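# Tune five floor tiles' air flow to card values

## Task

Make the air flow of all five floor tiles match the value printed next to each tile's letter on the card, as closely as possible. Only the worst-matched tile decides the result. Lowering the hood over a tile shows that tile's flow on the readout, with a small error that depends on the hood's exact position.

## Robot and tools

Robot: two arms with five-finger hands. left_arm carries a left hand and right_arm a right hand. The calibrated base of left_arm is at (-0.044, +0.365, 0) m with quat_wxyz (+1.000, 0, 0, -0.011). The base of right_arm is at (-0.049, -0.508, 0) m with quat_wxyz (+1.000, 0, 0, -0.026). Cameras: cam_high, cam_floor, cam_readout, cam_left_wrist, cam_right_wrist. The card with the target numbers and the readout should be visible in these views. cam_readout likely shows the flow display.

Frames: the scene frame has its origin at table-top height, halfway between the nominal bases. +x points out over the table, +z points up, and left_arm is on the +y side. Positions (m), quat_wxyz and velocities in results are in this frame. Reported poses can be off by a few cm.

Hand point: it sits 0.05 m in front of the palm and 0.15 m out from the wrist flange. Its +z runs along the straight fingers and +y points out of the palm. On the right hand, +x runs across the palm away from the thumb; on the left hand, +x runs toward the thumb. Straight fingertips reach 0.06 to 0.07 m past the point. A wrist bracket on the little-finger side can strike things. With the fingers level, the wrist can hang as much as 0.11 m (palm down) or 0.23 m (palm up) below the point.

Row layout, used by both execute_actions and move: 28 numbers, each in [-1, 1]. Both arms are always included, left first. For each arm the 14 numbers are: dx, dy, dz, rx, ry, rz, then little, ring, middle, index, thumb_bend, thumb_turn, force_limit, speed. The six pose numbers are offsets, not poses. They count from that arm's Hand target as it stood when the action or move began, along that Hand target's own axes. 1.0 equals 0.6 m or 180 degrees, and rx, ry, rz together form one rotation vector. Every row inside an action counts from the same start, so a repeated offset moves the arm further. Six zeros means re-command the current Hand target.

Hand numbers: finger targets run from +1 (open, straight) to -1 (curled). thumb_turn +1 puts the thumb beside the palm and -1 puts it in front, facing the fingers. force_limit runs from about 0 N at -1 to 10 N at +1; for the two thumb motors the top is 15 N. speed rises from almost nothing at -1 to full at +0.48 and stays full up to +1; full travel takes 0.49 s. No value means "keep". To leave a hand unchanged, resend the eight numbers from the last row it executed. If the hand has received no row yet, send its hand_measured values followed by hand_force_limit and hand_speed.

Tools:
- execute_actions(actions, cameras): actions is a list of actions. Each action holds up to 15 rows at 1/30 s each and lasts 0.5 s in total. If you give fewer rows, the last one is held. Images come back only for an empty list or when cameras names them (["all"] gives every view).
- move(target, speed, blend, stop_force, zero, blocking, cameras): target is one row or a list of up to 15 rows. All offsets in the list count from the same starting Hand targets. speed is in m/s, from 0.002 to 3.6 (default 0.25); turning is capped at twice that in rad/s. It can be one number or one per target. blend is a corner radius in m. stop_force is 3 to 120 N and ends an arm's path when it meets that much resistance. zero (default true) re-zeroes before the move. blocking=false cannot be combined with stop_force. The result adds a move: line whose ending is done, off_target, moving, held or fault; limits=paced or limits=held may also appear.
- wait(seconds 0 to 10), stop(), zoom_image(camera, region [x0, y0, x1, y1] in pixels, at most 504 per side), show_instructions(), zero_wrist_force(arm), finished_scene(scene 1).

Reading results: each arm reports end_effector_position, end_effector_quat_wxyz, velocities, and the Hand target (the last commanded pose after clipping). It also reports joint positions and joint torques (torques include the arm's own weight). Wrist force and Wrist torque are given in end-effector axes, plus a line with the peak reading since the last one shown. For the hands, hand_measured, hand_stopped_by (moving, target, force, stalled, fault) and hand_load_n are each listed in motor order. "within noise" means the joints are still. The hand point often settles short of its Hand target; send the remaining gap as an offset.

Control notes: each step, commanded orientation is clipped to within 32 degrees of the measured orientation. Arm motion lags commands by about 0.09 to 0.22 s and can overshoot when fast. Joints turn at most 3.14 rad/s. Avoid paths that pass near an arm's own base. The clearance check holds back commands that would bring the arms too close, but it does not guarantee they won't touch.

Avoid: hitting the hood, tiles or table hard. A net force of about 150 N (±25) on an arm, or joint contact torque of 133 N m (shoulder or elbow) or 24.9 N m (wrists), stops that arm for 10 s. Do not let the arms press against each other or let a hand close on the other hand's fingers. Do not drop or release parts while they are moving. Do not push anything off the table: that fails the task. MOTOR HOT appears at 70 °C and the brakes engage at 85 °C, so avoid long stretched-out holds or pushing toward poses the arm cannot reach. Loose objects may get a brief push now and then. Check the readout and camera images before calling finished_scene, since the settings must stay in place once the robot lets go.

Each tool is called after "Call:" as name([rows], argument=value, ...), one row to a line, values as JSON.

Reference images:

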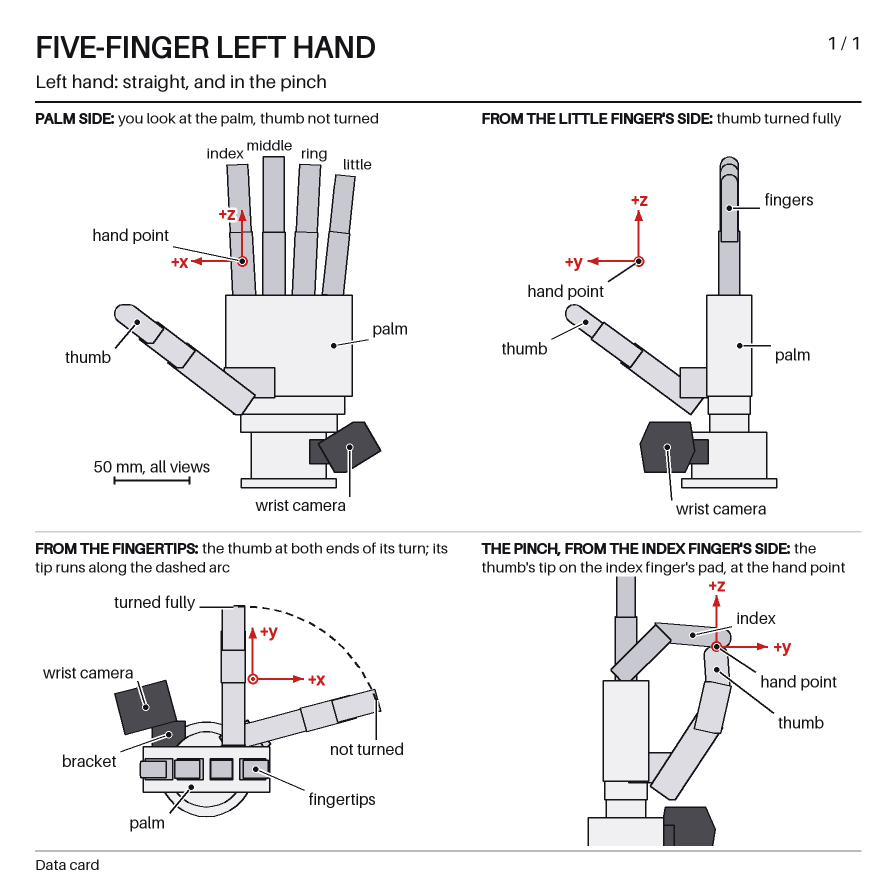

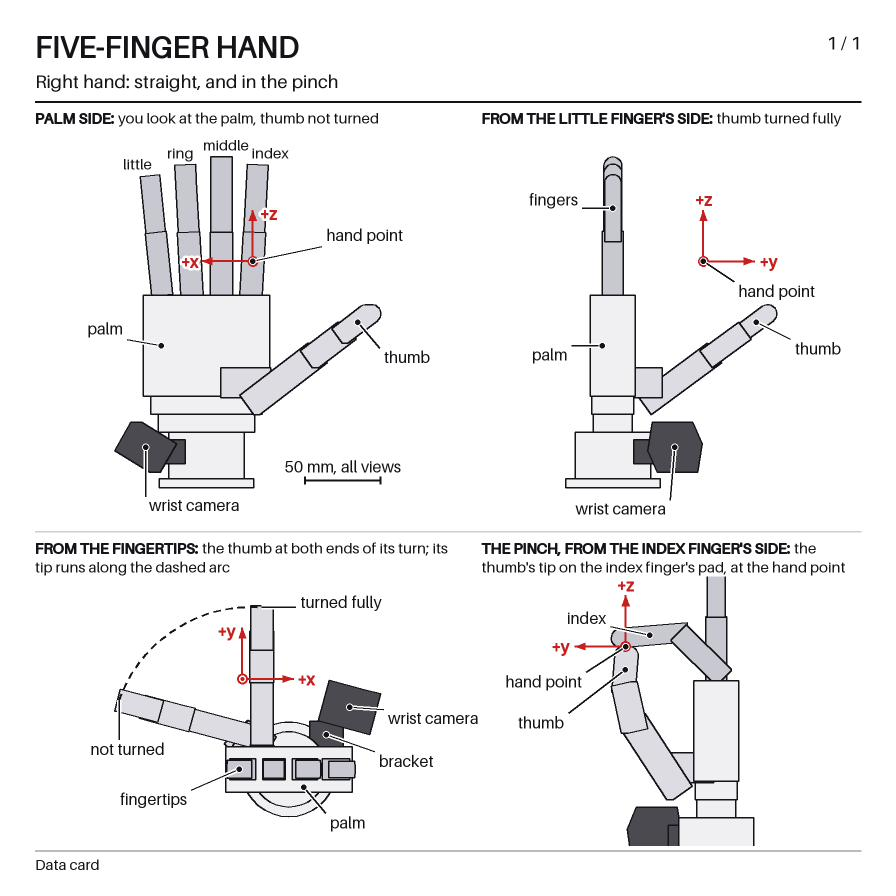

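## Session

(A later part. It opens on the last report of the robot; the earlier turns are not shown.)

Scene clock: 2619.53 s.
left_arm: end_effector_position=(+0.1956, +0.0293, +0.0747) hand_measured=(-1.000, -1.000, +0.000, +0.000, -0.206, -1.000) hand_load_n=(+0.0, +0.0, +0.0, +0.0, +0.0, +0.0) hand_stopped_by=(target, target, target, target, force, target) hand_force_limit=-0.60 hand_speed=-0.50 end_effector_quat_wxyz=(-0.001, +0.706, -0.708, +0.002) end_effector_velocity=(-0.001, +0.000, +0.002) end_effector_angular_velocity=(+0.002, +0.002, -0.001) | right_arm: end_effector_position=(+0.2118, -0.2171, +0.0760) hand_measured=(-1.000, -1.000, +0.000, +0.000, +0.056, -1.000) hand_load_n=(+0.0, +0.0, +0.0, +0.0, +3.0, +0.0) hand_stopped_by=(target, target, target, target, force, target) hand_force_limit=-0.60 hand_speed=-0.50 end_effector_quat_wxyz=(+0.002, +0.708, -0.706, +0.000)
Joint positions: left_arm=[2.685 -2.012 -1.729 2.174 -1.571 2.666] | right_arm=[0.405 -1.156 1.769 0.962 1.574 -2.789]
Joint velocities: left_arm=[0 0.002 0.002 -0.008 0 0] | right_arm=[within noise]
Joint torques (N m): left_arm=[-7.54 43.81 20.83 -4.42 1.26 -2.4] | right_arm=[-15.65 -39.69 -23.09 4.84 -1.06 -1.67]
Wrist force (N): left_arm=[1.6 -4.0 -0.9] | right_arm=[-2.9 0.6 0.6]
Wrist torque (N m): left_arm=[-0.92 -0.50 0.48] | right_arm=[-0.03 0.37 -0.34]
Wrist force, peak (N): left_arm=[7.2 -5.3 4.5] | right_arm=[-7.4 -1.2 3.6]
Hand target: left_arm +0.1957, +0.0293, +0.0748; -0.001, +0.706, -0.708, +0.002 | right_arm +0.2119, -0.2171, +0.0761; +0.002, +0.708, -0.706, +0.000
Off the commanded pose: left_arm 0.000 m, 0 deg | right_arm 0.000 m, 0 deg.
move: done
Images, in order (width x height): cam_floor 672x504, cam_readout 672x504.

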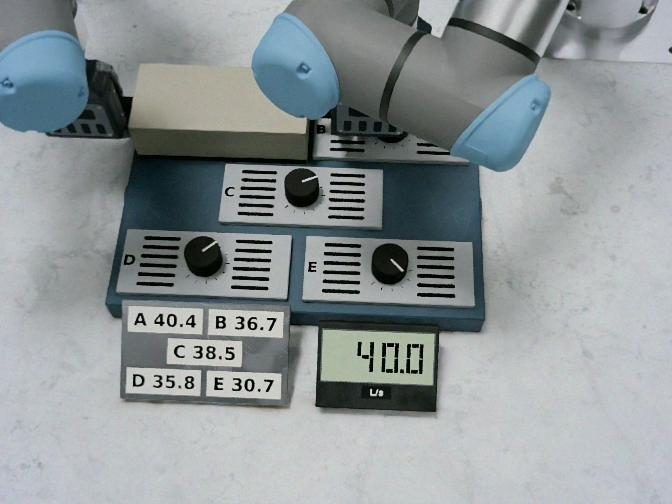

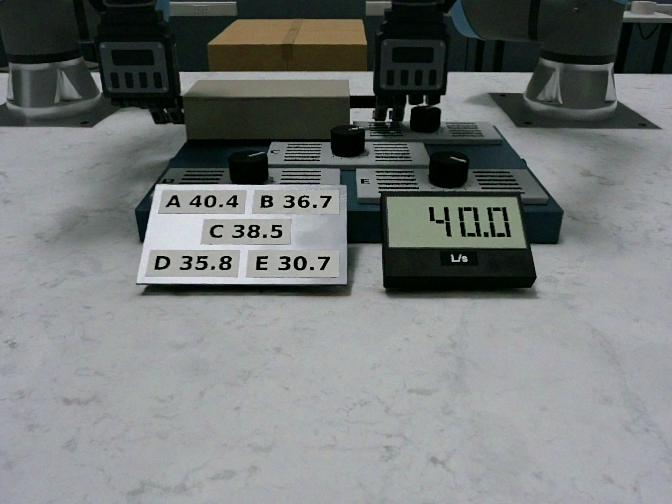

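Call:
move([
  [0,0,-0.015,0,0,0,-1,-1,0,0,-0.3,-1,-0.6,-0.5,0,0,-0.015,0,0,0,-1,-1,0,0,-0.3,-1,-0.6,-0.5],
  [0.00417,-0.0025,-0.015,0,0,0,-1,-1,0,0,-0.3,-1,-0.6,-0.5,0.00417,0.0005,-0.015,0,0,0,-1,-1,0,0,-0.3,-1,-0.6,-0.5],
  [0.00417,-0.0025,0,0,0,0,-1,-1,0,0,-0.3,-1,-0.6,-0.5,0.00417,0.0005,0,0,0,0,-1,-1,0,0,-0.3,-1,-0.6,-0.5],
], speed=0.06, blend=[0.001,0.001,0], cameras=["cam_readout","cam_floor"])

Call:
zoom_image(camera="cam_floor", region=[120, 60, 340, 225])

Call:
move([
  [0,0,-0.015,0,0,0,-1,-1,0,0,-0.3,-1,-0.6,-0.5,0,0,-0.015,0,0,0,-1,-1,0,0,-0.3,-1,-0.6,-0.5],
  [0.001667,-0.000833,-0.015,0,0,0,-1,-1,0,0,-0.3,-1,-0.6,-0.5,0.001667,-0.000833,-0.015,0,0,0,-1,-1,0,0,-0.3,-1,-0.6,-0.5],
  [0.001667,-0.000833,0,0,0,0,-1,-1,0,0,-0.3,-1,-0.6,-0.5,0.001667,-0.000833,0,0,0,0,-1,-1,0,0,-0.3,-1,-0.6,-0.5],
], speed=0.06, blend=[0.001,0.001,0], cameras=["cam_readout"])

Call:
move([
  [0,0,-0.015,0,0,0,-1,-1,0,0,-0.3,-1,-0.6,-0.5,0,0,-0.015,0,0,0,-1,-1,0,0,-0.3,-1,-0.6,-0.5],
  [-0.001667,-0.000833,-0.015,0,0,0,-1,-1,0,0,-0.3,-1,-0.6,-0.5,-0.001667,-0.000833,-0.015,0,0,0,-1,-1,0,0,-0.3,-1,-0.6,-0.5],
  [-0.001667,-0.000833,0,0,0,0,-1,-1,0,0,-0.3,-1,-0.6,-0.5,-0.001667,-0.000833,0,0,0,0,-1,-1,0,0,-0.3,-1,-0.6,-0.5],
], speed=0.06, blend=[0.001,0.001,0], cameras=["cam_readout"])

Call:
move([
  [0,0,-0.015,0,0,0,-1,-1,0,0,-0.3,-1,-0.6,-0.5,0,0,-0.015,0,0,0,-1,-1,0,0,-0.3,-1,-0.6,-0.5],
  [0.001667,0.001167,-0.015,0,0,0,-1,-1,0,0,-0.3,-1,-0.6,-0.5,0.001667,-0.0005,-0.015,0,0,0,-1,-1,0,0,-0.3,-1,-0.6,-0.5],
  [0.001667,0.001167,0,0,0,0,-1,-1,0,0,-0.3,-1,-0.6,-0.5,0.001667,-0.0005,0,0,0,0,-1,-1,0,0,-0.3,-1,-0.6,-0.5],
], speed=0.06, blend=[0.001,0.001,0], cameras=["cam_readout"])

Call:
move([
  [0,0,-0.015,0,0,0,-1,-1,0,0,-0.3,-1,-0.6,-0.5,0,0,-0.015,0,0,0,-1,-1,0,0,-0.3,-1,-0.6,-0.5],
  [-0.001667,0.000833,-0.015,0,0,0,-1,-1,0,0,-0.3,-1,-0.6,-0.5,-0.001667,0.000833,-0.015,0,0,0,-1,-1,0,0,-0.3,-1,-0.6,-0.5],
  [-0.001667,0.000833,0,0,0,0,-1,-1,0,0,-0.3,-1,-0.6,-0.5,-0.001667,0.000833,0,0,0,0,-1,-1,0,0,-0.3,-1,-0.6,-0.5],
], speed=0.06, blend=[0.001,0.001,0], cameras=["cam_readout"])

Call:
move([
  [0,0,-0.015,0,0,0,-1,-1,0,0,-0.3,-1,-0.6,-0.5,0,0,-0.015,0,0,0,-1,-1,0,0,-0.3,-1,-0.6,-0.5],
  [-0.001667,0.000833,-0.015,0,0,0,-1,-1,0,0,-0.3,-1,-0.6,-0.5,-0.001667,0.000833,-0.015,0,0,0,-1,-1,0,0,-0.3,-1,-0.6,-0.5],
  [-0.001667,0.000833,0,0,0,0,-1,-1,0,0,-0.3,-1,-0.6,-0.5,-0.001667,0.000833,0,0,0,0,-1,-1,0,0,-0.3,-1,-0.6,-0.5],
], speed=0.06, blend=[0.001,0.001,0], cameras=["cam_readout"])

Call:
move([
  [0,0,-0.015,0,0,0,-1,-1,0,0,-0.3,-1,-0.6,-0.5,0,0,-0.015,0,0,0,-1,-1,0,0,-0.3,-1,-0.6,-0.5],
  [0.001667,0.000833,-0.015,0,0,0,-1,-1,0,0,-0.3,-1,-0.6,-0.5,0.001667,0.000833,-0.015,0,0,0,-1,-1,0,0,-0.3,-1,-0.6,-0.5],
  [0.001667,0.000833,0,0,0,0,-1,-1,0,0,-0.3,-1,-0.6,-0.5,0.001667,0.000833,0,0,0,0,-1,-1,0,0,-0.3,-1,-0.6,-0.5],
], speed=0.06, blend=[0.001,0.001,0], cameras=["cam_readout"])

Call:
move([
  [0,0,-0.015,0,0,0,-1,-1,0,0,-0.3,-1,-0.6,-0.5,0,0,-0.015,0,0,0,-1,-1,0,0,-0.3,-1,-0.6,-0.5],
  [-0.001667,-0.001333,-0.015,0,0,0,-1,-1,0,0,-0.3,-1,-0.6,-0.5,-0.001667,0.002,-0.015,0,0,0,-1,-1,0,0,-0.3,-1,-0.6,-0.5],
  [-0.001667,-0.001333,0,0,0,0,-1,-1,0,0,-0.3,-1,-0.6,-0.5,-0.001667,0.002,0,0,0,0,-1,-1,0,0,-0.3,-1,-0.6,-0.5],
], speed=0.06, blend=[0.001,0.001,0], cameras=["cam_readout"])

Call:
move([
  [0,0,-0.015,0,0,0,-1,-1,0,0,-0.3,-1,-0.6,-0.5,0,0,-0.015,0,0,0,-1,-1,0,0,-0.3,-1,-0.6,-0.5],
  [-0.001667,-0.000833,-0.015,0,0,0,-1,-1,0,0,-0.3,-1,-0.6,-0.5,-0.001667,-0.000833,-0.015,0,0,0,-1,-1,0,0,-0.3,-1,-0.6,-0.5],
  [-0.001667,-0.000833,0,0,0,0,-1,-1,0,0,-0.3,-1,-0.6,-0.5,-0.001667,-0.000833,0,0,0,0,-1,-1,0,0,-0.3,-1,-0.6,-0.5],
], speed=0.06, blend=[0.001,0.001,0], cameras=["cam_readout"])

Call:
move([
  [0,0,-0.015,0,0,0,-1,-1,0,0,-0.3,-1,-0.6,-0.5,0,0,-0.015,0,0,0,-1,-1,0,0,-0.3,-1,-0.6,-0.5],
  [0.001667,-0.000833,-0.015,0,0,0,-1,-1,0,0,-0.3,-1,-0.6,-0.5,0.001667,-0.000833,-0.015,0,0,0,-1,-1,0,0,-0.3,-1,-0.6,-0.5],
  [0.001667,-0.000833,0,0,0,0,-1,-1,0,0,-0.3,-1,-0.6,-0.5,0.001667,-0.000833,0,0,0,0,-1,-1,0,0,-0.3,-1,-0.6,-0.5],
], speed=0.06, blend=[0.001,0.001,0], cameras=["cam_readout"])

Call:
move([
  [0,0,-0.015,0,0,0,-1,-1,0,0,-0.3,-1,-0.6,-0.5,0,0,-0.015,0,0,0,-1,-1,0,0,-0.3,-1,-0.6,-0.5],
  [0.001667,-0.000833,-0.015,0,0,0,-1,-1,0,0,-0.3,-1,-0.6,-0.5,0.001667,-0.000833,-0.015,0,0,0,-1,-1,0,0,-0.3,-1,-0.6,-0.5],
  [0.001667,-0.000833,0,0,0,0,-1,-1,0,0,-0.3,-1,-0.6,-0.5,0.001667,-0.000833,0,0,0,0,-1,-1,0,0,-0.3,-1,-0.6,-0.5],
], speed=0.06, blend=[0.001,0.001,0], cameras=["cam_readout"])

Call:
move([
  [0,0,-0.015,0,0,0,-1,-1,0,0,-0.3,-1,-0.6,-0.5,0,0,-0.015,0,0,0,-1,-1,0,0,-0.3,-1,-0.6,-0.5],
  [-0.001667,0.002667,-0.015,0,0,0,-1,-1,0,0,-0.3,-1,-0.6,-0.5,-0.001667,0.001,-0.015,0,0,0,-1,-1,0,0,-0.3,-1,-0.6,-0.5],
  [-0.001667,0.002667,0,0,0,0,-1,-1,0,0,-0.3,-1,-0.6,-0.5,-0.001667,0.001,0,0,0,0,-1,-1,0,0,-0.3,-1,-0.6,-0.5],
], speed=0.06, blend=[0.001,0.001,0], cameras=["cam_readout"])

Scene clock: 2663.57 s.
left_arm: end_effector_position=(+0.1971, +0.0268, +0.0747) hand_measured=(-1.000, -1.000, +0.000, +0.000, -0.206, -1.000) hand_load_n=(+0.5, +0.0, +0.0, +0.0, +0.0, +0.0) hand_stopped_by=(target, target, target, target, force, target) hand_force_limit=-0.60 hand_speed=-0.50 end_effector_quat_wxyz=(-0.001, +0.706, -0.708, +0.002) | right_arm: end_effector_position=(+0.2116, -0.2196, +0.0761) hand_measured=(-1.000, -1.000, +0.000, +0.000, +0.054, -1.000) hand_load_n=(+0.0, +0.0, +0.0, +0.0, +1.5, +0.5) hand_stopped_by=(target, target, target, target, force, target) hand_force_limit=-0.60 hand_speed=-0.50 end_effector_quat_wxyz=(+0.002, +0.708, -0.706, +0.000)
Joint positions: left_arm=[2.681 -2.018 -1.72 2.17 -1.571 2.662] | right_arm=[0.399 -1.16 1.774 0.96 1.574 -2.795]
Joint torques (N m): left_arm=[7.86 43.95 18.93 -4.24 -0.37 1.85] | right_arm=[13.37 -36.66 -23.17 4.71 0.69 2.46]
Wrist force (N): left_arm=[1.7 -4.0 -1.1] | right_arm=[-2.5 -2.2 -1.2]
Wrist torque (N m): left_arm=[-0.91 -0.51 0.52] | right_arm=[-0.12 0.42 -0.29]
Wrist force, peak (N): left_arm=[2.6 -4.5 5.4] | right_arm=[-2.0 -3.8 -6.6]
Hand target: left_arm +0.1972, +0.0268, +0.0748; -0.001, +0.706, -0.708, +0.002 | right_arm +0.2116, -0.2196, +0.0761; +0.002, +0.708, -0.706, +0.000
Off the commanded pose: left_arm 0.000 m, 0 deg | right_arm 0.000 m, 0 deg.
move: done
Images, in order (width x height): cam_floor 672x504, cam_readout 672x504.

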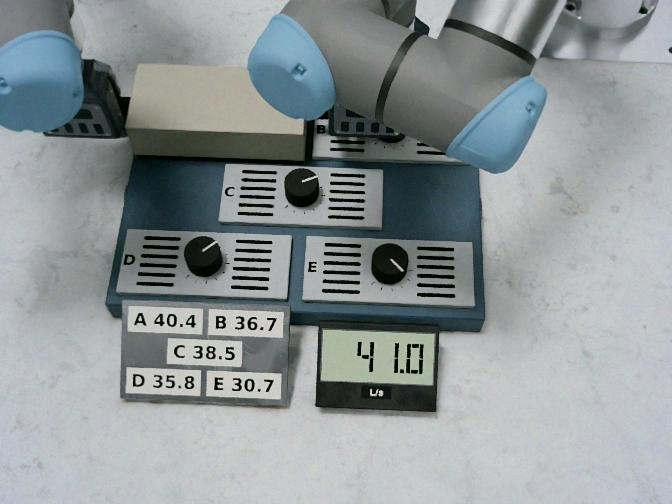

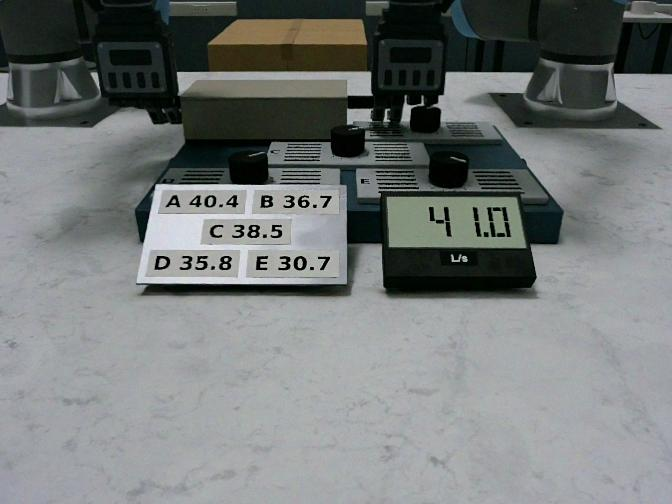

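Scaled by 2.291 from the camera's 672x504 image, which has a finer 960x720 frame.

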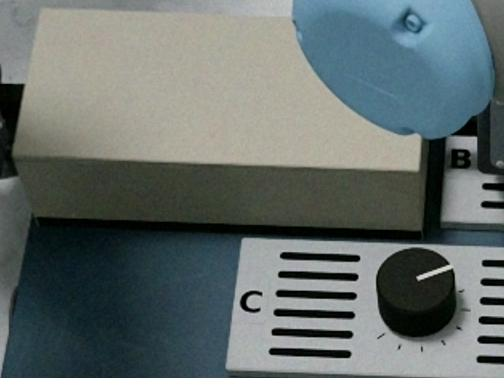

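Scene clock: 2664.33 s.
left_arm: end_effector_position=(+0.1976, +0.0258, +0.0747) hand_measured=(-1.000, -1.000, +0.000, +0.000, -0.206, -1.000) hand_load_n=(+0.0, +0.0, +0.0, +0.0, +0.0, +0.0) hand_stopped_by=(target, target, target, target, force, target) hand_force_limit=-0.60 hand_speed=-0.50 end_effector_quat_wxyz=(-0.001, +0.706, -0.708, +0.002) | right_arm: end_effector_position=(+0.2120, -0.2206, +0.0761) hand_measured=(-1.000, -1.000, +0.000, +0.000, +0.054, -1.000) hand_load_n=(+0.0, +0.0, +0.0, +0.0, +1.5, +0.5) hand_stopped_by=(target, target, target, target, force, target) hand_force_limit=-0.60 hand_speed=-0.50 end_effector_quat_wxyz=(+0.002, +0.708, -0.706, +0.000) end_effector_velocity=(-0.001, +0.000, +0.001) end_effector_angular_velocity=(-0.001, +0.003, -0.001)
Joint positions: left_arm=[2.68 -2.02 -1.716 2.169 -1.571 2.66] | right_arm=[0.397 -1.16 1.775 0.96 1.574 -2.798]
Joint velocities: left_arm=[within noise] | right_arm=[0 -0.002 -0.001 0.005 0 0.001]
Joint torques (N m): left_arm=[2.87 44.88 20.03 -4.62 0.59 0.51] | right_arm=[-2.15 -36.91 -24.06 4.83 0.18 1.85]
Wrist force (N): left_arm=[1.8 -3.9 -1.2] | right_arm=[-2.7 -2.3 -1.3]
Wrist torque (N m): left_arm=[-0.88 -0.54 0.56] | right_arm=[-0.08 0.40 -0.26]
Wrist force, peak (N): left_arm=[3.5 -4.2 4.7] | right_arm=[-2.5 -5.1 -7.1]
Hand target: left_arm +0.1977, +0.0257, +0.0748; -0.001, +0.706, -0.708, +0.002 | right_arm +0.2121, -0.2206, +0.0761; +0.002, +0.708, -0.706, +0.000
Off the commanded pose: left_arm 0.000 m, 0 deg | right_arm 0.000 m, 0 deg.
move: done; blend cut to 0.0006 m at target 1, 0.0006 m at target 2
Images, in order (width x height): cam_readout 672x504.

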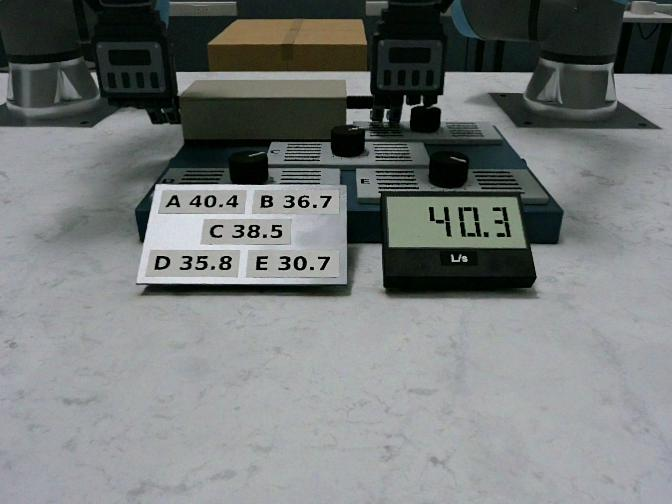

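Scene clock: 2665.10 s.
left_arm: end_effector_position=(+0.1982, +0.0268, +0.0747) hand_measured=(-1.000, -1.000, +0.000, +0.000, -0.206, -1.000) hand_load_n=(+0.0, +0.0, +0.0, +0.0, +0.0, +0.0) hand_stopped_by=(target, target, target, target, force, target) hand_force_limit=-0.60 hand_speed=-0.50 end_effector_quat_wxyz=(-0.001, +0.706, -0.708, +0.002) | right_arm: end_effector_position=(+0.2125, -0.2195, +0.0761) hand_measured=(-1.000, -1.000, +0.000, +0.000, +0.054, -1.000) hand_load_n=(+0.5, +0.0, +0.0, +0.0, +1.5, +0.5) hand_stopped_by=(target, target, target, target, force, target) hand_force_limit=-0.60 hand_speed=-0.50 end_effector_quat_wxyz=(+0.002, +0.708, -0.706, +0.000) end_effector_velocity=(+0.000, +0.000, +0.002) end_effector_angular_velocity=(+0.000, +0.000, +0.000)
Joint positions: left_arm=[2.682 -2.02 -1.717 2.17 -1.571 2.663] | right_arm=[0.399 -1.158 1.772 0.961 1.574 -2.796]
Joint velocities: left_arm=[within noise] | right_arm=[0 -0.003 -0.002 0.005 0 -0.001]
Joint torques (N m): left_arm=[-6.81 43.83 19.94 -4.48 1.54 -2.4] | right_arm=[-6.13 -36.98 -23.03 5 -1.26 -1.56]
Wrist force (N): left_arm=[1.6 -4.1 -0.9] | right_arm=[-3.0 -2.3 -1.3]
Wrist torque (N m): left_arm=[-0.93 -0.50 0.45] | right_arm=[-0.06 0.43 -0.40]
Wrist force, peak (N): left_arm=[3.6 -4.1 4.7] | right_arm=[-2.5 -4.2 -6.9]
Hand target: left_arm +0.1982, +0.0267, +0.0748; -0.001, +0.706, -0.708, +0.002 | right_arm +0.2126, -0.2196, +0.0761; +0.002, +0.708, -0.706, +0.000
Off the commanded pose: left_arm 0.000 m, 0 deg | right_arm 0.000 m, 0 deg.
move: done; blend cut to 0.0006 m at target 1, 0.0006 m at target 2
Images, in order (width x height): cam_readout 672x504.

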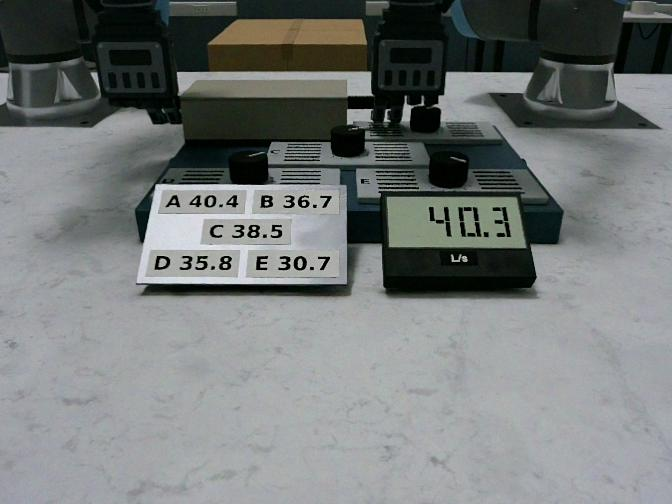

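Scene clock: 2665.87 s.
left_arm: end_effector_position=(+0.1974, +0.0257, +0.0747) hand_measured=(-1.000, -1.000, +0.000, +0.000, -0.206, -1.000) hand_load_n=(+0.0, +0.0, +0.0, +0.0, +0.0, +0.0) hand_stopped_by=(target, target, target, target, force, target) hand_force_limit=-0.60 hand_speed=-0.50 end_effector_quat_wxyz=(-0.001, +0.706, -0.708, +0.002) | right_arm: end_effector_position=(+0.2129, -0.2206, +0.0761) hand_measured=(-1.000, -1.000, +0.000, +0.000, +0.054, -1.000) hand_load_n=(+0.0, +0.0, +0.0, +0.0, +2.0, +0.0) hand_stopped_by=(target, target, target, target, force, target) hand_force_limit=-0.60 hand_speed=-0.50 end_effector_quat_wxyz=(+0.002, +0.708, -0.706, +0.000)
Joint positions: left_arm=[2.679 -2.02 -1.717 2.169 -1.571 2.66] | right_arm=[0.396 -1.159 1.773 0.96 1.574 -2.799]
Joint torques (N m): left_arm=[7.6 44.58 20.13 -4.54 -0.67 1.83] | right_arm=[10.41 -36.6 -22.48 5 0.57 1.78]
Wrist force (N): left_arm=[1.6 -3.8 -0.9] | right_arm=[-2.8 -2.0 -0.5]
Wrist torque (N m): left_arm=[-0.90 -0.50 0.51] | right_arm=[-0.09 0.40 -0.28]
Wrist force, peak (N): left_arm=[1.8 -4.2 5.2] | right_arm=[-2.4 -3.5 -7.9]
Hand target: left_arm +0.1975, +0.0257, +0.0748; -0.001, +0.706, -0.708, +0.002 | right_arm +0.2129, -0.2206, +0.0761; +0.002, +0.708, -0.706, +0.000
Off the commanded pose: left_arm 0.000 m, 0 deg | right_arm 0.000 m, 0 deg.
move: done; blend cut to 0.0006 m at target 1, 0.0006 m at target 2
Images, in order (width x height): cam_readout 672x504.

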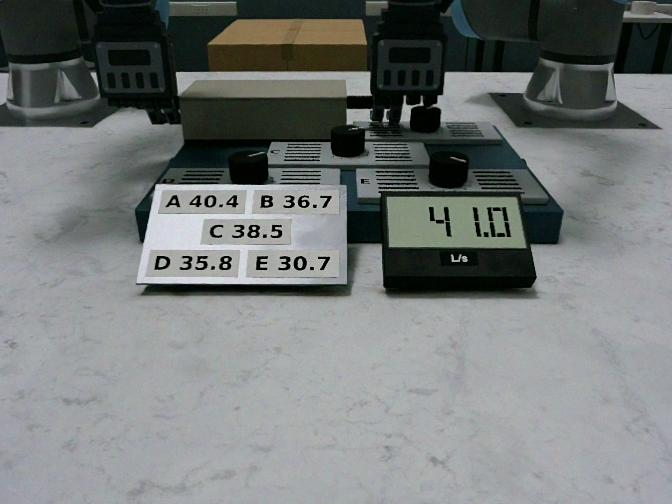

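Scene clock: 2666.63 s.
left_arm: end_effector_position=(+0.1970, +0.0268, +0.0747) hand_measured=(-1.000, -1.000, +0.000, +0.000, -0.206, -1.000) hand_load_n=(+0.0, +0.0, +0.0, +0.0, +0.0, +0.0) hand_stopped_by=(target, target, target, target, force, target) hand_force_limit=-0.60 hand_speed=-0.50 end_effector_quat_wxyz=(-0.001, +0.706, -0.708, +0.002) | right_arm: end_effector_position=(+0.2123, -0.2195, +0.0761) hand_measured=(-1.000, -1.000, +0.000, +0.000, +0.054, -1.000) hand_load_n=(+0.0, +0.0, +0.0, +0.0, +2.0, +0.5) hand_stopped_by=(target, target, target, target, force, target) hand_force_limit=-0.60 hand_speed=-0.50 end_effector_quat_wxyz=(+0.002, +0.708, -0.706, +0.000) end_effector_velocity=(-0.001, +0.000, +0.001) end_effector_angular_velocity=(-0.001, +0.002, +0.000)
Joint positions: left_arm=[2.681 -2.018 -1.72 2.171 -1.571 2.662] | right_arm=[0.399 -1.158 1.772 0.961 1.574 -2.796]
Joint velocities: left_arm=[within noise] | right_arm=[0 -0.002 -0.001 0.005 0 0]
Joint torques (N m): left_arm=[-6.94 44.91 20.46 -4.64 0.28 -2.24] | right_arm=[-14.72 -36.61 -23.23 5.5 0.85 -1.65]
Wrist force (N): left_arm=[1.6 -4.2 -1.1] | right_arm=[-2.9 -2.3 -0.9]
Wrist torque (N m): left_arm=[-0.94 -0.50 0.42] | right_arm=[-0.11 0.42 -0.44]
Wrist force, peak (N): left_arm=[2.0 -4.4 5.0] | right_arm=[-2.9 -4.7 -7.5]
Hand target: left_arm +0.1970, +0.0268, +0.0748; -0.001, +0.706, -0.708, +0.002 | right_arm +0.2124, -0.2196, +0.0761; +0.002, +0.708, -0.706, +0.000
Off the commanded pose: left_arm 0.000 m, 0 deg | right_arm 0.000 m, 0 deg.
move: done; blend cut to 0.0006 m at target 1, 0.0006 m at target 2
Images, in order (width x height): cam_readout 672x504.

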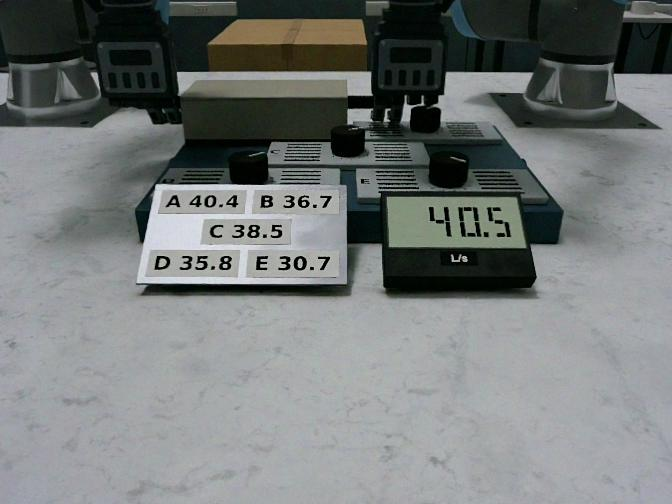

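Scene clock: 2667.40 s.
left_arm: end_effector_position=(+0.1964, +0.0278, +0.0747) hand_measured=(-1.000, -1.000, +0.000, +0.000, -0.206, -1.000) hand_load_n=(-0.5, +0.0, +0.0, +0.5, +0.0, +0.0) hand_stopped_by=(target, target, target, target, force, target) hand_force_limit=-0.60 hand_speed=-0.50 end_effector_quat_wxyz=(-0.001, +0.706, -0.708, +0.002) | right_arm: end_effector_position=(+0.2118, -0.2186, +0.0761) hand_measured=(-1.000, -1.000, +0.000, +0.000, +0.054, -1.000) hand_load_n=(+0.0, +0.0, +0.0, +0.0, +2.0, +0.0) hand_stopped_by=(target, target, target, target, force, target) hand_force_limit=-0.60 hand_speed=-0.50 end_effector_quat_wxyz=(+0.002, +0.708, -0.706, +0.000)
Joint positions: left_arm=[2.683 -2.016 -1.724 2.172 -1.571 2.663] | right_arm=[0.402 -1.158 1.772 0.961 1.574 -2.793]
Joint torques (N m): left_arm=[-2.62 44.31 20.06 -4.35 1.6 -0.66] | right_arm=[-5.82 -37.14 -23.73 4.82 -0.54 -1.69]
Wrist force (N): left_arm=[1.7 -4.0 -1.0] | right_arm=[-2.9 -2.5 -0.5]
Wrist torque (N m): left_arm=[-0.92 -0.51 0.43] | right_arm=[-0.12 0.41 -0.44]
Wrist force, peak (N): left_arm=[3.3 -4.2 4.9] | right_arm=[-2.6 -4.2 -7.8]
Hand target: left_arm +0.1965, +0.0278, +0.0748; -0.001, +0.706, -0.708, +0.002 | right_arm +0.2119, -0.2186, +0.0761; +0.002, +0.708, -0.706, +0.000
Off the commanded pose: left_arm 0.000 m, 0 deg | right_arm 0.000 m, 0 deg.
move: done; blend cut to 0.0006 m at target 1, 0.0006 m at target 2
Images, in order (width x height): cam_readout 672x504.

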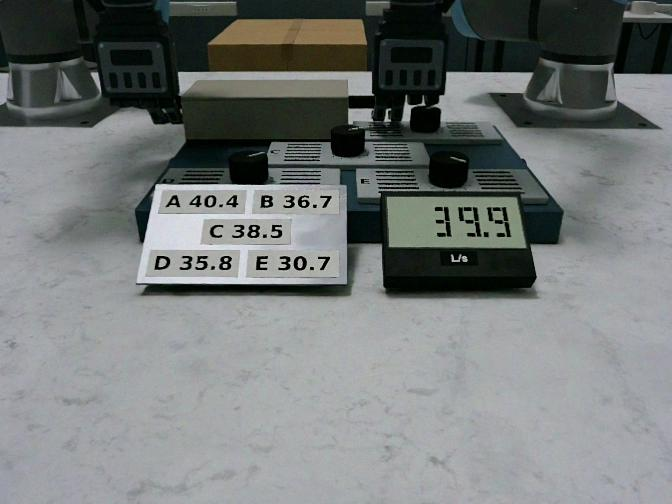

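Scene clock: 2668.17 s.
left_arm: end_effector_position=(+0.1959, +0.0268, +0.0747) hand_measured=(-1.000, -1.000, +0.000, +0.000, -0.206, -1.000) hand_load_n=(+0.0, +0.0, +0.0, +0.0, +0.0, +0.0) hand_stopped_by=(target, target, target, target, force, target) hand_force_limit=-0.60 hand_speed=-0.50 end_effector_quat_wxyz=(-0.001, +0.706, -0.708, +0.002) | right_arm: end_effector_position=(+0.2114, -0.2196, +0.0761) hand_measured=(-1.000, -1.000, +0.000, +0.000, +0.054, -1.000) hand_load_n=(+0.0, +0.0, +0.0, +0.0, +2.0, +0.0) hand_stopped_by=(target, target, target, target, force, target) hand_force_limit=-0.60 hand_speed=-0.50 end_effector_quat_wxyz=(+0.002, +0.708, -0.706, +0.000) end_effector_velocity=(-0.001, +0.000, +0.001) end_effector_angular_velocity=(-0.001, +0.003, -0.001)
Joint positions: left_arm=[2.68 -2.016 -1.722 2.171 -1.571 2.66] | right_arm=[0.4 -1.16 1.775 0.96 1.574 -2.795]
Joint velocities: left_arm=[within noise] | right_arm=[0 0 -0.001 0.005 0 0.001]
Joint torques (N m): left_arm=[8 44.38 20.32 -4.47 -0.98 1.99] | right_arm=[4.62 -36.67 -23.36 5.27 -0.49 1.67]
Wrist force (N): left_arm=[1.5 -4.0 -1.0] | right_arm=[-3.0 -2.6 -0.2]
Wrist torque (N m): left_arm=[-0.92 -0.49 0.52] | right_arm=[-0.10 0.42 -0.30]
Wrist force, peak (N): left_arm=[3.3 -3.9 4.4] | right_arm=[-2.5 -4.0 -8.2]
Hand target: left_arm +0.1960, +0.0268, +0.0748; -0.001, +0.706, -0.708, +0.002 | right_arm +0.2114, -0.2196, +0.0761; +0.002, +0.708, -0.706, +0.000
Off the commanded pose: left_arm 0.000 m, 0 deg | right_arm 0.000 m, 0 deg.
move: done; blend cut to 0.0006 m at target 1, 0.0006 m at target 2
Images, in order (width x height): cam_readout 672x504.

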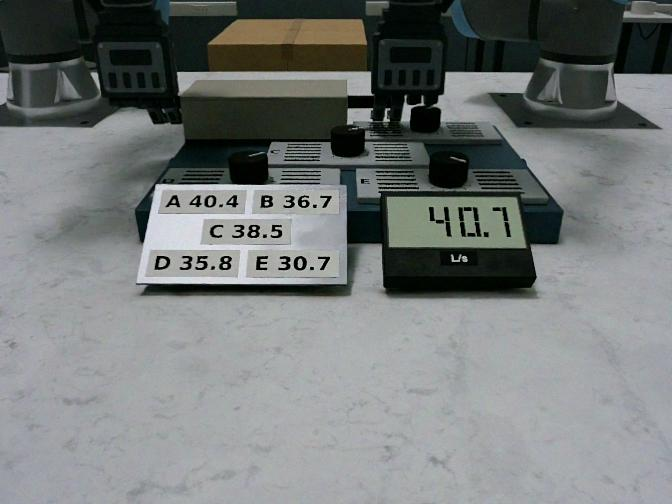

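Scene clock: 2668.93 s.
left_arm: end_effector_position=(+0.1968, +0.0278, +0.0747) hand_measured=(-1.000, -1.000, +0.000, +0.000, -0.206, -1.000) hand_load_n=(+0.0, +0.0, +0.0, +0.0, +0.0, +0.0) hand_stopped_by=(target, target, target, target, force, target) hand_force_limit=-0.60 hand_speed=-0.50 end_effector_quat_wxyz=(-0.001, +0.706, -0.708, +0.002) end_effector_velocity=(-0.001, +0.000, +0.001) end_effector_angular_velocity=(+0.002, +0.002, -0.001) | right_arm: end_effector_position=(+0.2101, -0.2185, +0.0761) hand_measured=(-1.000, -1.000, +0.000, +0.000, +0.054, -1.000) hand_load_n=(+0.0, +0.0, +0.5, +0.0, +1.5, +0.5) hand_stopped_by=(target, target, target, target, force, target) hand_force_limit=-0.60 hand_speed=-0.50 end_effector_quat_wxyz=(+0.002, +0.708, -0.706, +0.000)
Joint positions: left_arm=[2.683 -2.016 -1.723 2.172 -1.571 2.664] | right_arm=[0.403 -1.161 1.776 0.959 1.574 -2.791]
Joint velocities: left_arm=[-0.001 0.001 0.001 -0.005 -0.001 -0.001] | right_arm=[within noise]
Joint torques (N m): left_arm=[-7.63 43.82 20.16 -4.47 0.4 -2.46] | right_arm=[-15.6 -36.83 -22.5 4.64 -0.71 -1.98]
Wrist force (N): left_arm=[1.7 -3.7 -1.2] | right_arm=[-3.1 -1.7 -1.7]
Wrist torque (N m): left_arm=[-0.87 -0.51 0.45] | right_arm=[-0.07 0.45 -0.38]
Wrist force, peak (N): left_arm=[1.9 -4.3 5.2] | right_arm=[-2.5 -3.0 -5.7]
Hand target: left_arm +0.1968, +0.0278, +0.0748; -0.001, +0.706, -0.708, +0.002 | right_arm +0.2102, -0.2186, +0.0761; +0.002, +0.708, -0.706, +0.000
Off the commanded pose: left_arm 0.000 m, 0 deg | right_arm 0.000 m, 0 deg.
move: done; blend cut to 0.0008 m at target 1, 0.0008 m at target 2
Images, in order (width x height): cam_readout 672x504.

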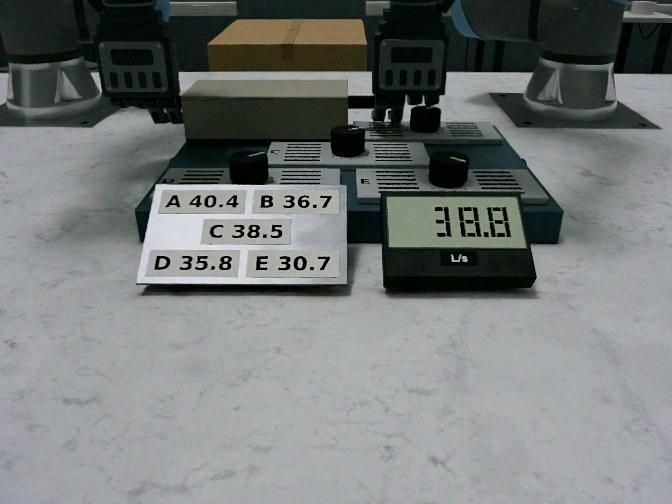

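Scene clock: 2669.70 s.
left_arm: end_effector_position=(+0.1973, +0.0288, +0.0747) hand_measured=(-1.000, -1.000, +0.000, +0.000, -0.206, -1.000) hand_load_n=(+0.0, +0.0, +0.0, +0.0, +0.0, +0.0) hand_stopped_by=(target, target, target, target, force, target) hand_force_limit=-0.60 hand_speed=-0.50 end_effector_quat_wxyz=(-0.001, +0.706, -0.708, +0.002) end_effector_velocity=(-0.001, +0.000, +0.002) end_effector_angular_velocity=(+0.001, +0.002, +0.000) | right_arm: end_effector_position=(+0.2106, -0.2176, +0.0761) hand_measured=(-1.000, -1.000, +0.000, +0.000, +0.054, -1.000) hand_load_n=(+0.0, +0.0, +0.0, +0.0, +1.0, +0.0) hand_stopped_by=(target, target, target, target, force, target) hand_force_limit=-0.60 hand_speed=-0.50 end_effector_quat_wxyz=(+0.002, +0.708, -0.706, +0.000)
Joint positions: left_arm=[2.686 -2.015 -1.724 2.172 -1.571 2.666] | right_arm=[0.405 -1.158 1.773 0.961 1.574 -2.789]
Joint velocities: left_arm=[-0.001 0.002 0.001 -0.005 0 -0.001] | right_arm=[within noise]
Joint torques (N m): left_arm=[-7.48 43.37 19.49 -4.79 1.34 -2.48] | right_arm=[9.71 -36.49 -20.7 5.03 -0.84 -1.6]
Wrist force (N): left_arm=[1.7 -4.3 -0.9] | right_arm=[-2.8 -2.6 -1.9]
Wrist torque (N m): left_arm=[-0.97 -0.50 0.44] | right_arm=[-0.11 0.42 -0.40]
Wrist force, peak (N): left_arm=[2.3 -4.4 5.1] | right_arm=[-2.8 -5.1 -6.0]
Hand target: left_arm +0.1973, +0.0288, +0.0748; -0.001, +0.706, -0.708, +0.002 | right_arm +0.2107, -0.2176, +0.0761; +0.002, +0.708, -0.706, +0.000
Off the commanded pose: left_arm 0.000 m, 0 deg | right_arm 0.000 m, 0 deg.
move: done; blend cut to 0.0006 m at target 1, 0.0006 m at target 2
Images, in order (width x height): cam_readout 672x504.

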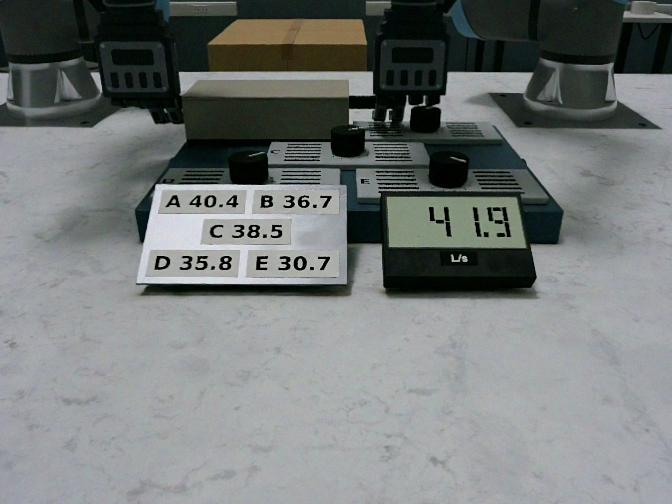

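Scene clock: 2670.47 s.
left_arm: end_effector_position=(+0.1977, +0.0277, +0.0747) hand_measured=(-1.000, -1.000, +0.000, +0.000, -0.206, -1.000) hand_load_n=(+0.0, +0.0, +0.0, +0.0, +0.0, -0.5) hand_stopped_by=(target, target, target, target, force, target) hand_force_limit=-0.60 hand_speed=-0.50 end_effector_quat_wxyz=(-0.001, +0.706, -0.708, +0.002) | right_arm: end_effector_position=(+0.2111, -0.2186, +0.0761) hand_measured=(-1.000, -1.000, +0.000, +0.000, +0.054, -1.000) hand_load_n=(+0.0, +0.0, +0.0, +0.0, +1.0, +0.0) hand_stopped_by=(target, target, target, target, force, target) hand_force_limit=-0.60 hand_speed=-0.50 end_effector_quat_wxyz=(+0.002, +0.708, -0.706, +0.000)
Joint positions: left_arm=[2.684 -2.018 -1.721 2.171 -1.571 2.665] | right_arm=[0.402 -1.159 1.773 0.96 1.574 -2.792]
Joint torques (N m): left_arm=[6.19 44.34 19.41 -4.9 -0.67 1.99] | right_arm=[0.71 -36.43 -22.58 4.95 0.23 1.73]
Wrist force (N): left_arm=[1.5 -3.9 -1.0] | right_arm=[-2.7 -2.5 -1.2]
Wrist torque (N m): left_arm=[-0.89 -0.50 0.54] | right_arm=[-0.11 0.39 -0.26]
Wrist force, peak (N): left_arm=[3.3 -4.1 4.9] | right_arm=[-2.5 -4.5 -5.9]
Hand target: left_arm +0.1978, +0.0277, +0.0748; -0.001, +0.706, -0.708, +0.002 | right_arm +0.2112, -0.2186, +0.0761; +0.002, +0.708, -0.706, +0.000
Off the commanded pose: left_arm 0.000 m, 0 deg | right_arm 0.000 m, 0 deg.
move: done; blend cut to 0.0006 m at target 1, 0.0006 m at target 2
Images, in order (width x height): cam_readout 672x504.

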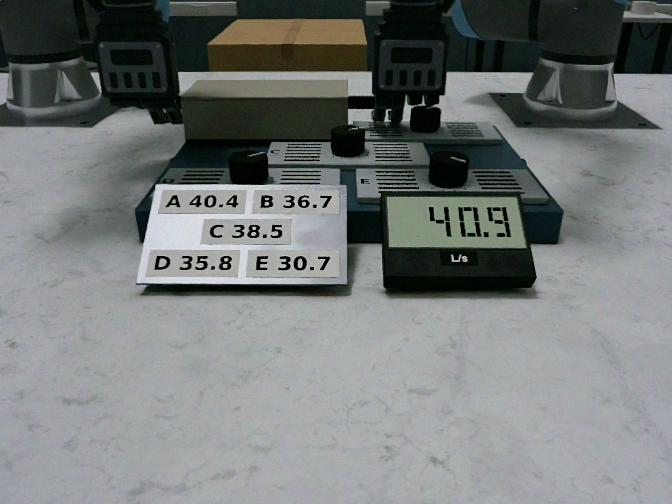

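Scene clock: 2671.23 s.
left_arm: end_effector_position=(+0.1982, +0.0268, +0.0747) hand_measured=(-1.000, -1.000, +0.000, +0.000, -0.206, -1.000) hand_load_n=(+0.0, +0.0, +0.5, +0.0, +0.0, +0.0) hand_stopped_by=(target, target, target, target, force, target) hand_force_limit=-0.60 hand_speed=-0.50 end_effector_quat_wxyz=(-0.001, +0.706, -0.708, +0.002) | right_arm: end_effector_position=(+0.2117, -0.2196, +0.0761) hand_measured=(-1.000, -1.000, +0.000, +0.000, +0.054, -1.000) hand_load_n=(+0.0, +0.0, +0.0, +0.0, +1.0, +0.5) hand_stopped_by=(target, target, target, target, force, target) hand_force_limit=-0.60 hand_speed=-0.50 end_effector_quat_wxyz=(+0.002, +0.708, -0.706, +0.000)
Joint positions: left_arm=[2.682 -2.02 -1.717 2.17 -1.571 2.663] | right_arm=[0.399 -1.159 1.774 0.96 1.574 -2.795]
Joint torques (N m): left_arm=[3.54 44.28 18.84 -4.77 0.27 0.4] | right_arm=[7.85 -37.04 -22.19 5.26 1 1.83]
Wrist force (N): left_arm=[1.6 -3.8 -0.8] | right_arm=[-2.9 -2.7 -1.5]
Wrist torque (N m): left_arm=[-0.89 -0.50 0.54] | right_arm=[-0.11 0.41 -0.26]
Wrist force, peak (N): left_arm=[3.2 -4.0 4.6] | right_arm=[-2.4 -4.2 -6.4]
Hand target: left_arm +0.1983, +0.0267, +0.0748; -0.001, +0.706, -0.708, +0.002 | right_arm +0.2117, -0.2196, +0.0761; +0.002, +0.708, -0.706, +0.000
Off the commanded pose: left_arm 0.000 m, 0 deg | right_arm 0.000 m, 0 deg.
move: done; blend cut to 0.0006 m at target 1, 0.0006 m at target 2
Images, in order (width x height): cam_readout 672x504.

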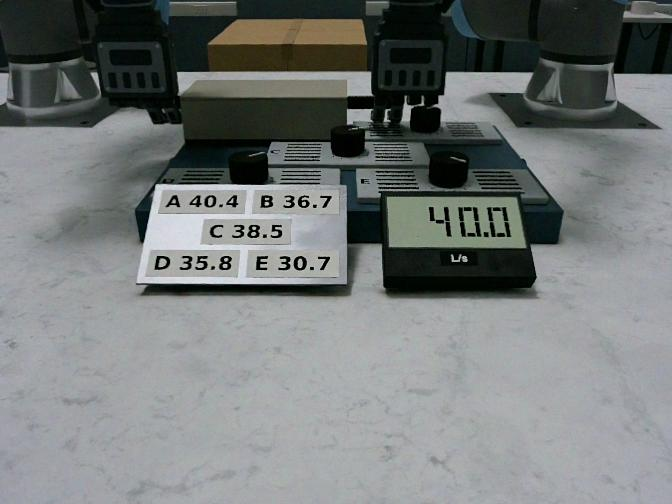

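Scene clock: 2672.00 s.
left_arm: end_effector_position=(+0.1966, +0.0278, +0.0747) hand_measured=(-1.000, -1.000, +0.000, +0.000, -0.206, -1.000) hand_load_n=(+0.0, +0.5, +0.0, +0.0, +0.0, +0.0) hand_stopped_by=(target, target, target, target, force, target) hand_force_limit=-0.60 hand_speed=-0.50 end_effector_quat_wxyz=(-0.001, +0.706, -0.708, +0.002) | right_arm: end_effector_position=(+0.2110, -0.2185, +0.0761) hand_measured=(-1.000, -1.000, +0.000, +0.000, +0.054, -1.000) hand_load_n=(+0.0, +0.0, +0.0, +0.0, +1.5, +0.5) hand_stopped_by=(target, target, target, target, force, target) hand_force_limit=-0.60 hand_speed=-0.50 end_effector_quat_wxyz=(+0.002, +0.708, -0.706, +0.000)
Joint positions: left_arm=[2.683 -2.016 -1.723 2.172 -1.571 2.664] | right_arm=[0.403 -1.159 1.774 0.96 1.574 -2.792]
Joint torques (N m): left_arm=[5.36 44.01 18.72 -4.52 1.5 1.19] | right_arm=[-13.47 -37.1 -23.75 5.13 0.76 -1.62]
Wrist force (N): left_arm=[1.7 -4.1 -1.0] | right_arm=[-2.8 -2.5 -1.6]
Wrist torque (N m): left_arm=[-0.93 -0.51 0.50] | right_arm=[-0.10 0.42 -0.40]
Wrist force, peak (N): left_arm=[2.1 -4.3 5.1] | right_arm=[-2.6 -4.7 -7.0]
Hand target: left_arm +0.1967, +0.0278, +0.0748; -0.001, +0.706, -0.708, +0.002 | right_arm +0.2111, -0.2186, +0.0761; +0.002, +0.708, -0.706, +0.000
Off the commanded pose: left_arm 0.000 m, 0 deg | right_arm 0.000 m, 0 deg.
move: done; blend cut to 0.0009 m at target 1, 0.0009 m at target 2
Images, in order (width x height): cam_readout 672x504.

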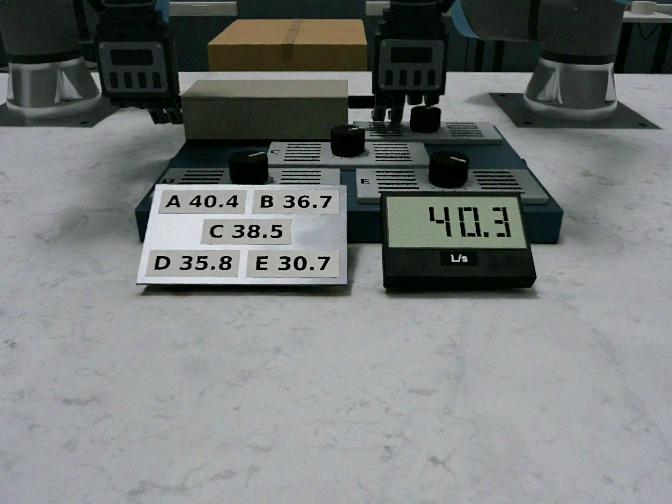

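Call:
move([
  [0,0,0,0,0,0,-1,-1,0,0,1,-1,-0.5,0, 0,0,0,0,0,0,-1,-1,0,0,-0.3,-1,-0.6,-0.5],
  [0,-0.0133,0.0025,0.125,0,0,-1,-1,0,0,1,-1,-0.5,0, 0,0,0,0,0,0,-1,-1,0,0,-0.3,-1,-0.6,-0.5],
  [0,-0.0267,0.005,0.25,0,0,-1,-1,0,0,1,-1,-0.5,0, 0,0,0,0,0,0,-1,-1,0,0,-0.3,-1,-0.6,-0.5],
  [0,-0.0267,-0.1333,0.25,0,0,-1,-1,0,0,1,-1,-0.5,0, 0,0,0,0,0,0,-1,-1,0,0,-0.3,-1,-0.6,-0.5],
], speed=[0.15,0.15,0.15,0.25], blend=[0,0.002,0.002,0])

Call:
move(target=[-0.0803,-0.1902,0.2727,0.0478,0,0,-1,-1,0.2,0.2,1,-1,-0.5,0, 0,0,0,0,0,0,-1,-1,0,0,-0.3,-1,-0.6,-0.5], speed=0.3, cameras=["cam_floor"])

Call:
zoom_image(camera="cam_floor", region=[355, 235, 425, 295])

Call:
zoom_image(camera="cam_floor", region=[170, 230, 240, 290])

Call:
zoom_image(camera="cam_floor", region=[355, 95, 425, 155])

Scene clock: 2687.33 s.
left_arm: end_effector_position=(+0.2124, +0.0278, +0.1547) hand_measured=(-1.000, -1.000, +0.000, +0.000, +1.000, -1.000) hand_load_n=(+0.0, +0.0, +0.0, +0.0, +0.0, +0.0) hand_stopped_by=(target, target, target, target, target, target) hand_force_limit=-0.50 hand_speed=0.00 end_effector_quat_wxyz=(-0.271, +0.652, -0.653, +0.273) | right_arm: end_effector_position=(+0.2111, -0.2186, +0.0761) hand_measured=(-1.000, -1.000, +0.000, +0.000, +0.054, -1.000) hand_load_n=(+0.0, -0.5, +0.5, +0.0, +2.0, +0.0) hand_stopped_by=(target, target, target, target, force, target) hand_force_limit=-0.60 hand_speed=-0.50 end_effector_quat_wxyz=(+0.002, +0.708, -0.706, +0.000)
Joint positions: left_arm=[2.386 -1.622 -1.926 2.601 -2.09 2.537] | right_arm=[0.402 -1.159 1.774 0.96 1.574 -2.792]
Joint torques (N m): left_arm=[-7.63 25.09 23.67 -3.2 -2.05 -1.08] | right_arm=[-9.16 -33.19 -14.66 0.78 1.01 -1.67]
Wrist force (N): left_arm=[1.7 -5.1 0.8] | right_arm=[-2.9 -0.6 -4.8]
Wrist torque (N m): left_arm=[-1.33 -0.34 0.79] | right_arm=[-0.01 0.48 -0.37]
Wrist force, peak (N): left_arm=[2.7 -3.4 12.2] | right_arm=[-4.3 -3.5 -6.4]
Hand target: left_arm +0.2124, +0.0278, +0.1548; -0.271, +0.652, -0.654, +0.273 | right_arm +0.2111, -0.2186, +0.0761; +0.002, +0.708, -0.706, +0.000
Off the commanded pose: left_arm 0.000 m, 0 deg | right_arm 0.000 m, 0 deg.
move: done

Scene clock: 2688.53 s.
left_arm: end_effector_position=(+0.4089, +0.0754, +0.1205) hand_measured=(-1.000, -1.000, +0.200, +0.200, +1.000, -1.000) hand_load_n=(+0.0, +0.0, +0.0, +0.0, +0.0, +0.0) hand_stopped_by=(target, target, target, target, target, target) hand_force_limit=-0.50 hand_speed=0.00 end_effector_quat_wxyz=(-0.319, +0.630, -0.631, +0.321) | right_arm: end_effector_position=(+0.2111, -0.2186, +0.0761) hand_measured=(-1.000, -1.000, +0.000, +0.000, +0.054, -1.000) hand_load_n=(+0.0, -0.5, +0.0, +0.0, +2.5, +0.0) hand_stopped_by=(target, target, target, target, force, target) hand_force_limit=-0.60 hand_speed=-0.50 end_effector_quat_wxyz=(+0.002, +0.708, -0.706, +0.000)
Joint positions: left_arm=[2.782 -1.755 -1.878 2.966 -1.873 2.91] | right_arm=[0.402 -1.159 1.774 0.96 1.574 -2.792]
Joint torques (N m): left_arm=[8.54 20.76 16.57 1.7 0.95 1.39] | right_arm=[-6.88 -30.72 -10.99 0.41 0.98 -1.68]
Wrist force (N): left_arm=[1.5 -5.5 1.2] | right_arm=[-3.2 -0.9 -4.3]
Wrist torque (N m): left_arm=[-1.44 -0.32 0.81] | right_arm=[-0.01 0.50 -0.38]
Wrist force, peak (N): left_arm=[0.9 -6.3 2.7] | right_arm=[-3.3 -0.8 -4.8]
Hand target: left_arm +0.4091, +0.0754, +0.1205; -0.319, +0.630, -0.631, +0.321 | right_arm +0.2111, -0.2186, +0.0761; +0.002, +0.708, -0.706, +0.000
Off the commanded pose: left_arm 0.000 m, 0 deg | right_arm 0.000 m, 0 deg.
move: done
Images, in order (width x height): cam_floor 672x504.

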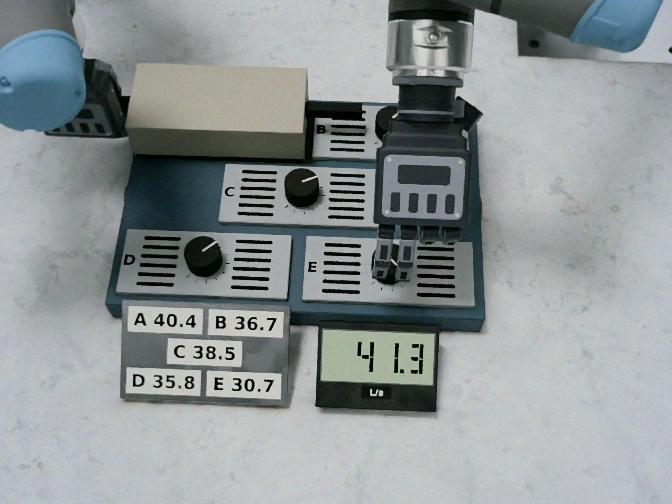

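Scaled by 7.200 from the camera's 672x504 image, which has a finer 960x720 frame.

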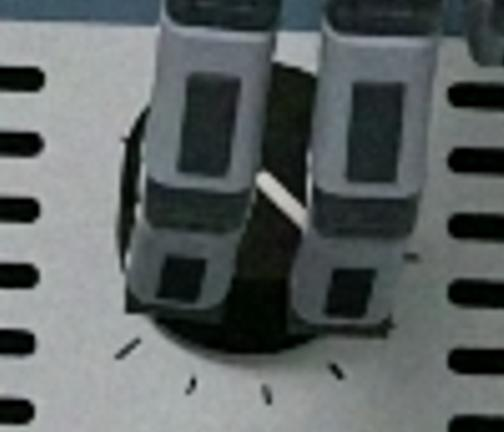

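Scaled by 7.200 from the camera's 672x504 image, which has a finer 960x720 frame.

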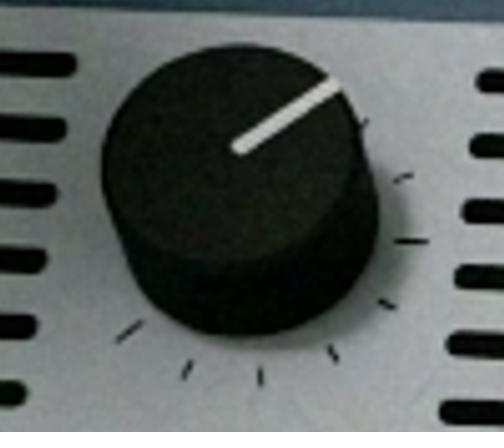

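Scaled by 7.200 from the camera's 672x504 image, which has a finer 960x720 frame.

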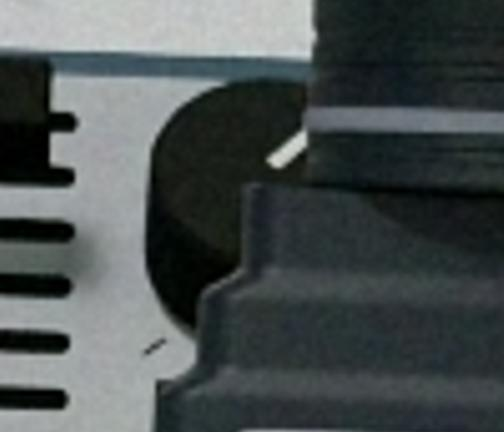

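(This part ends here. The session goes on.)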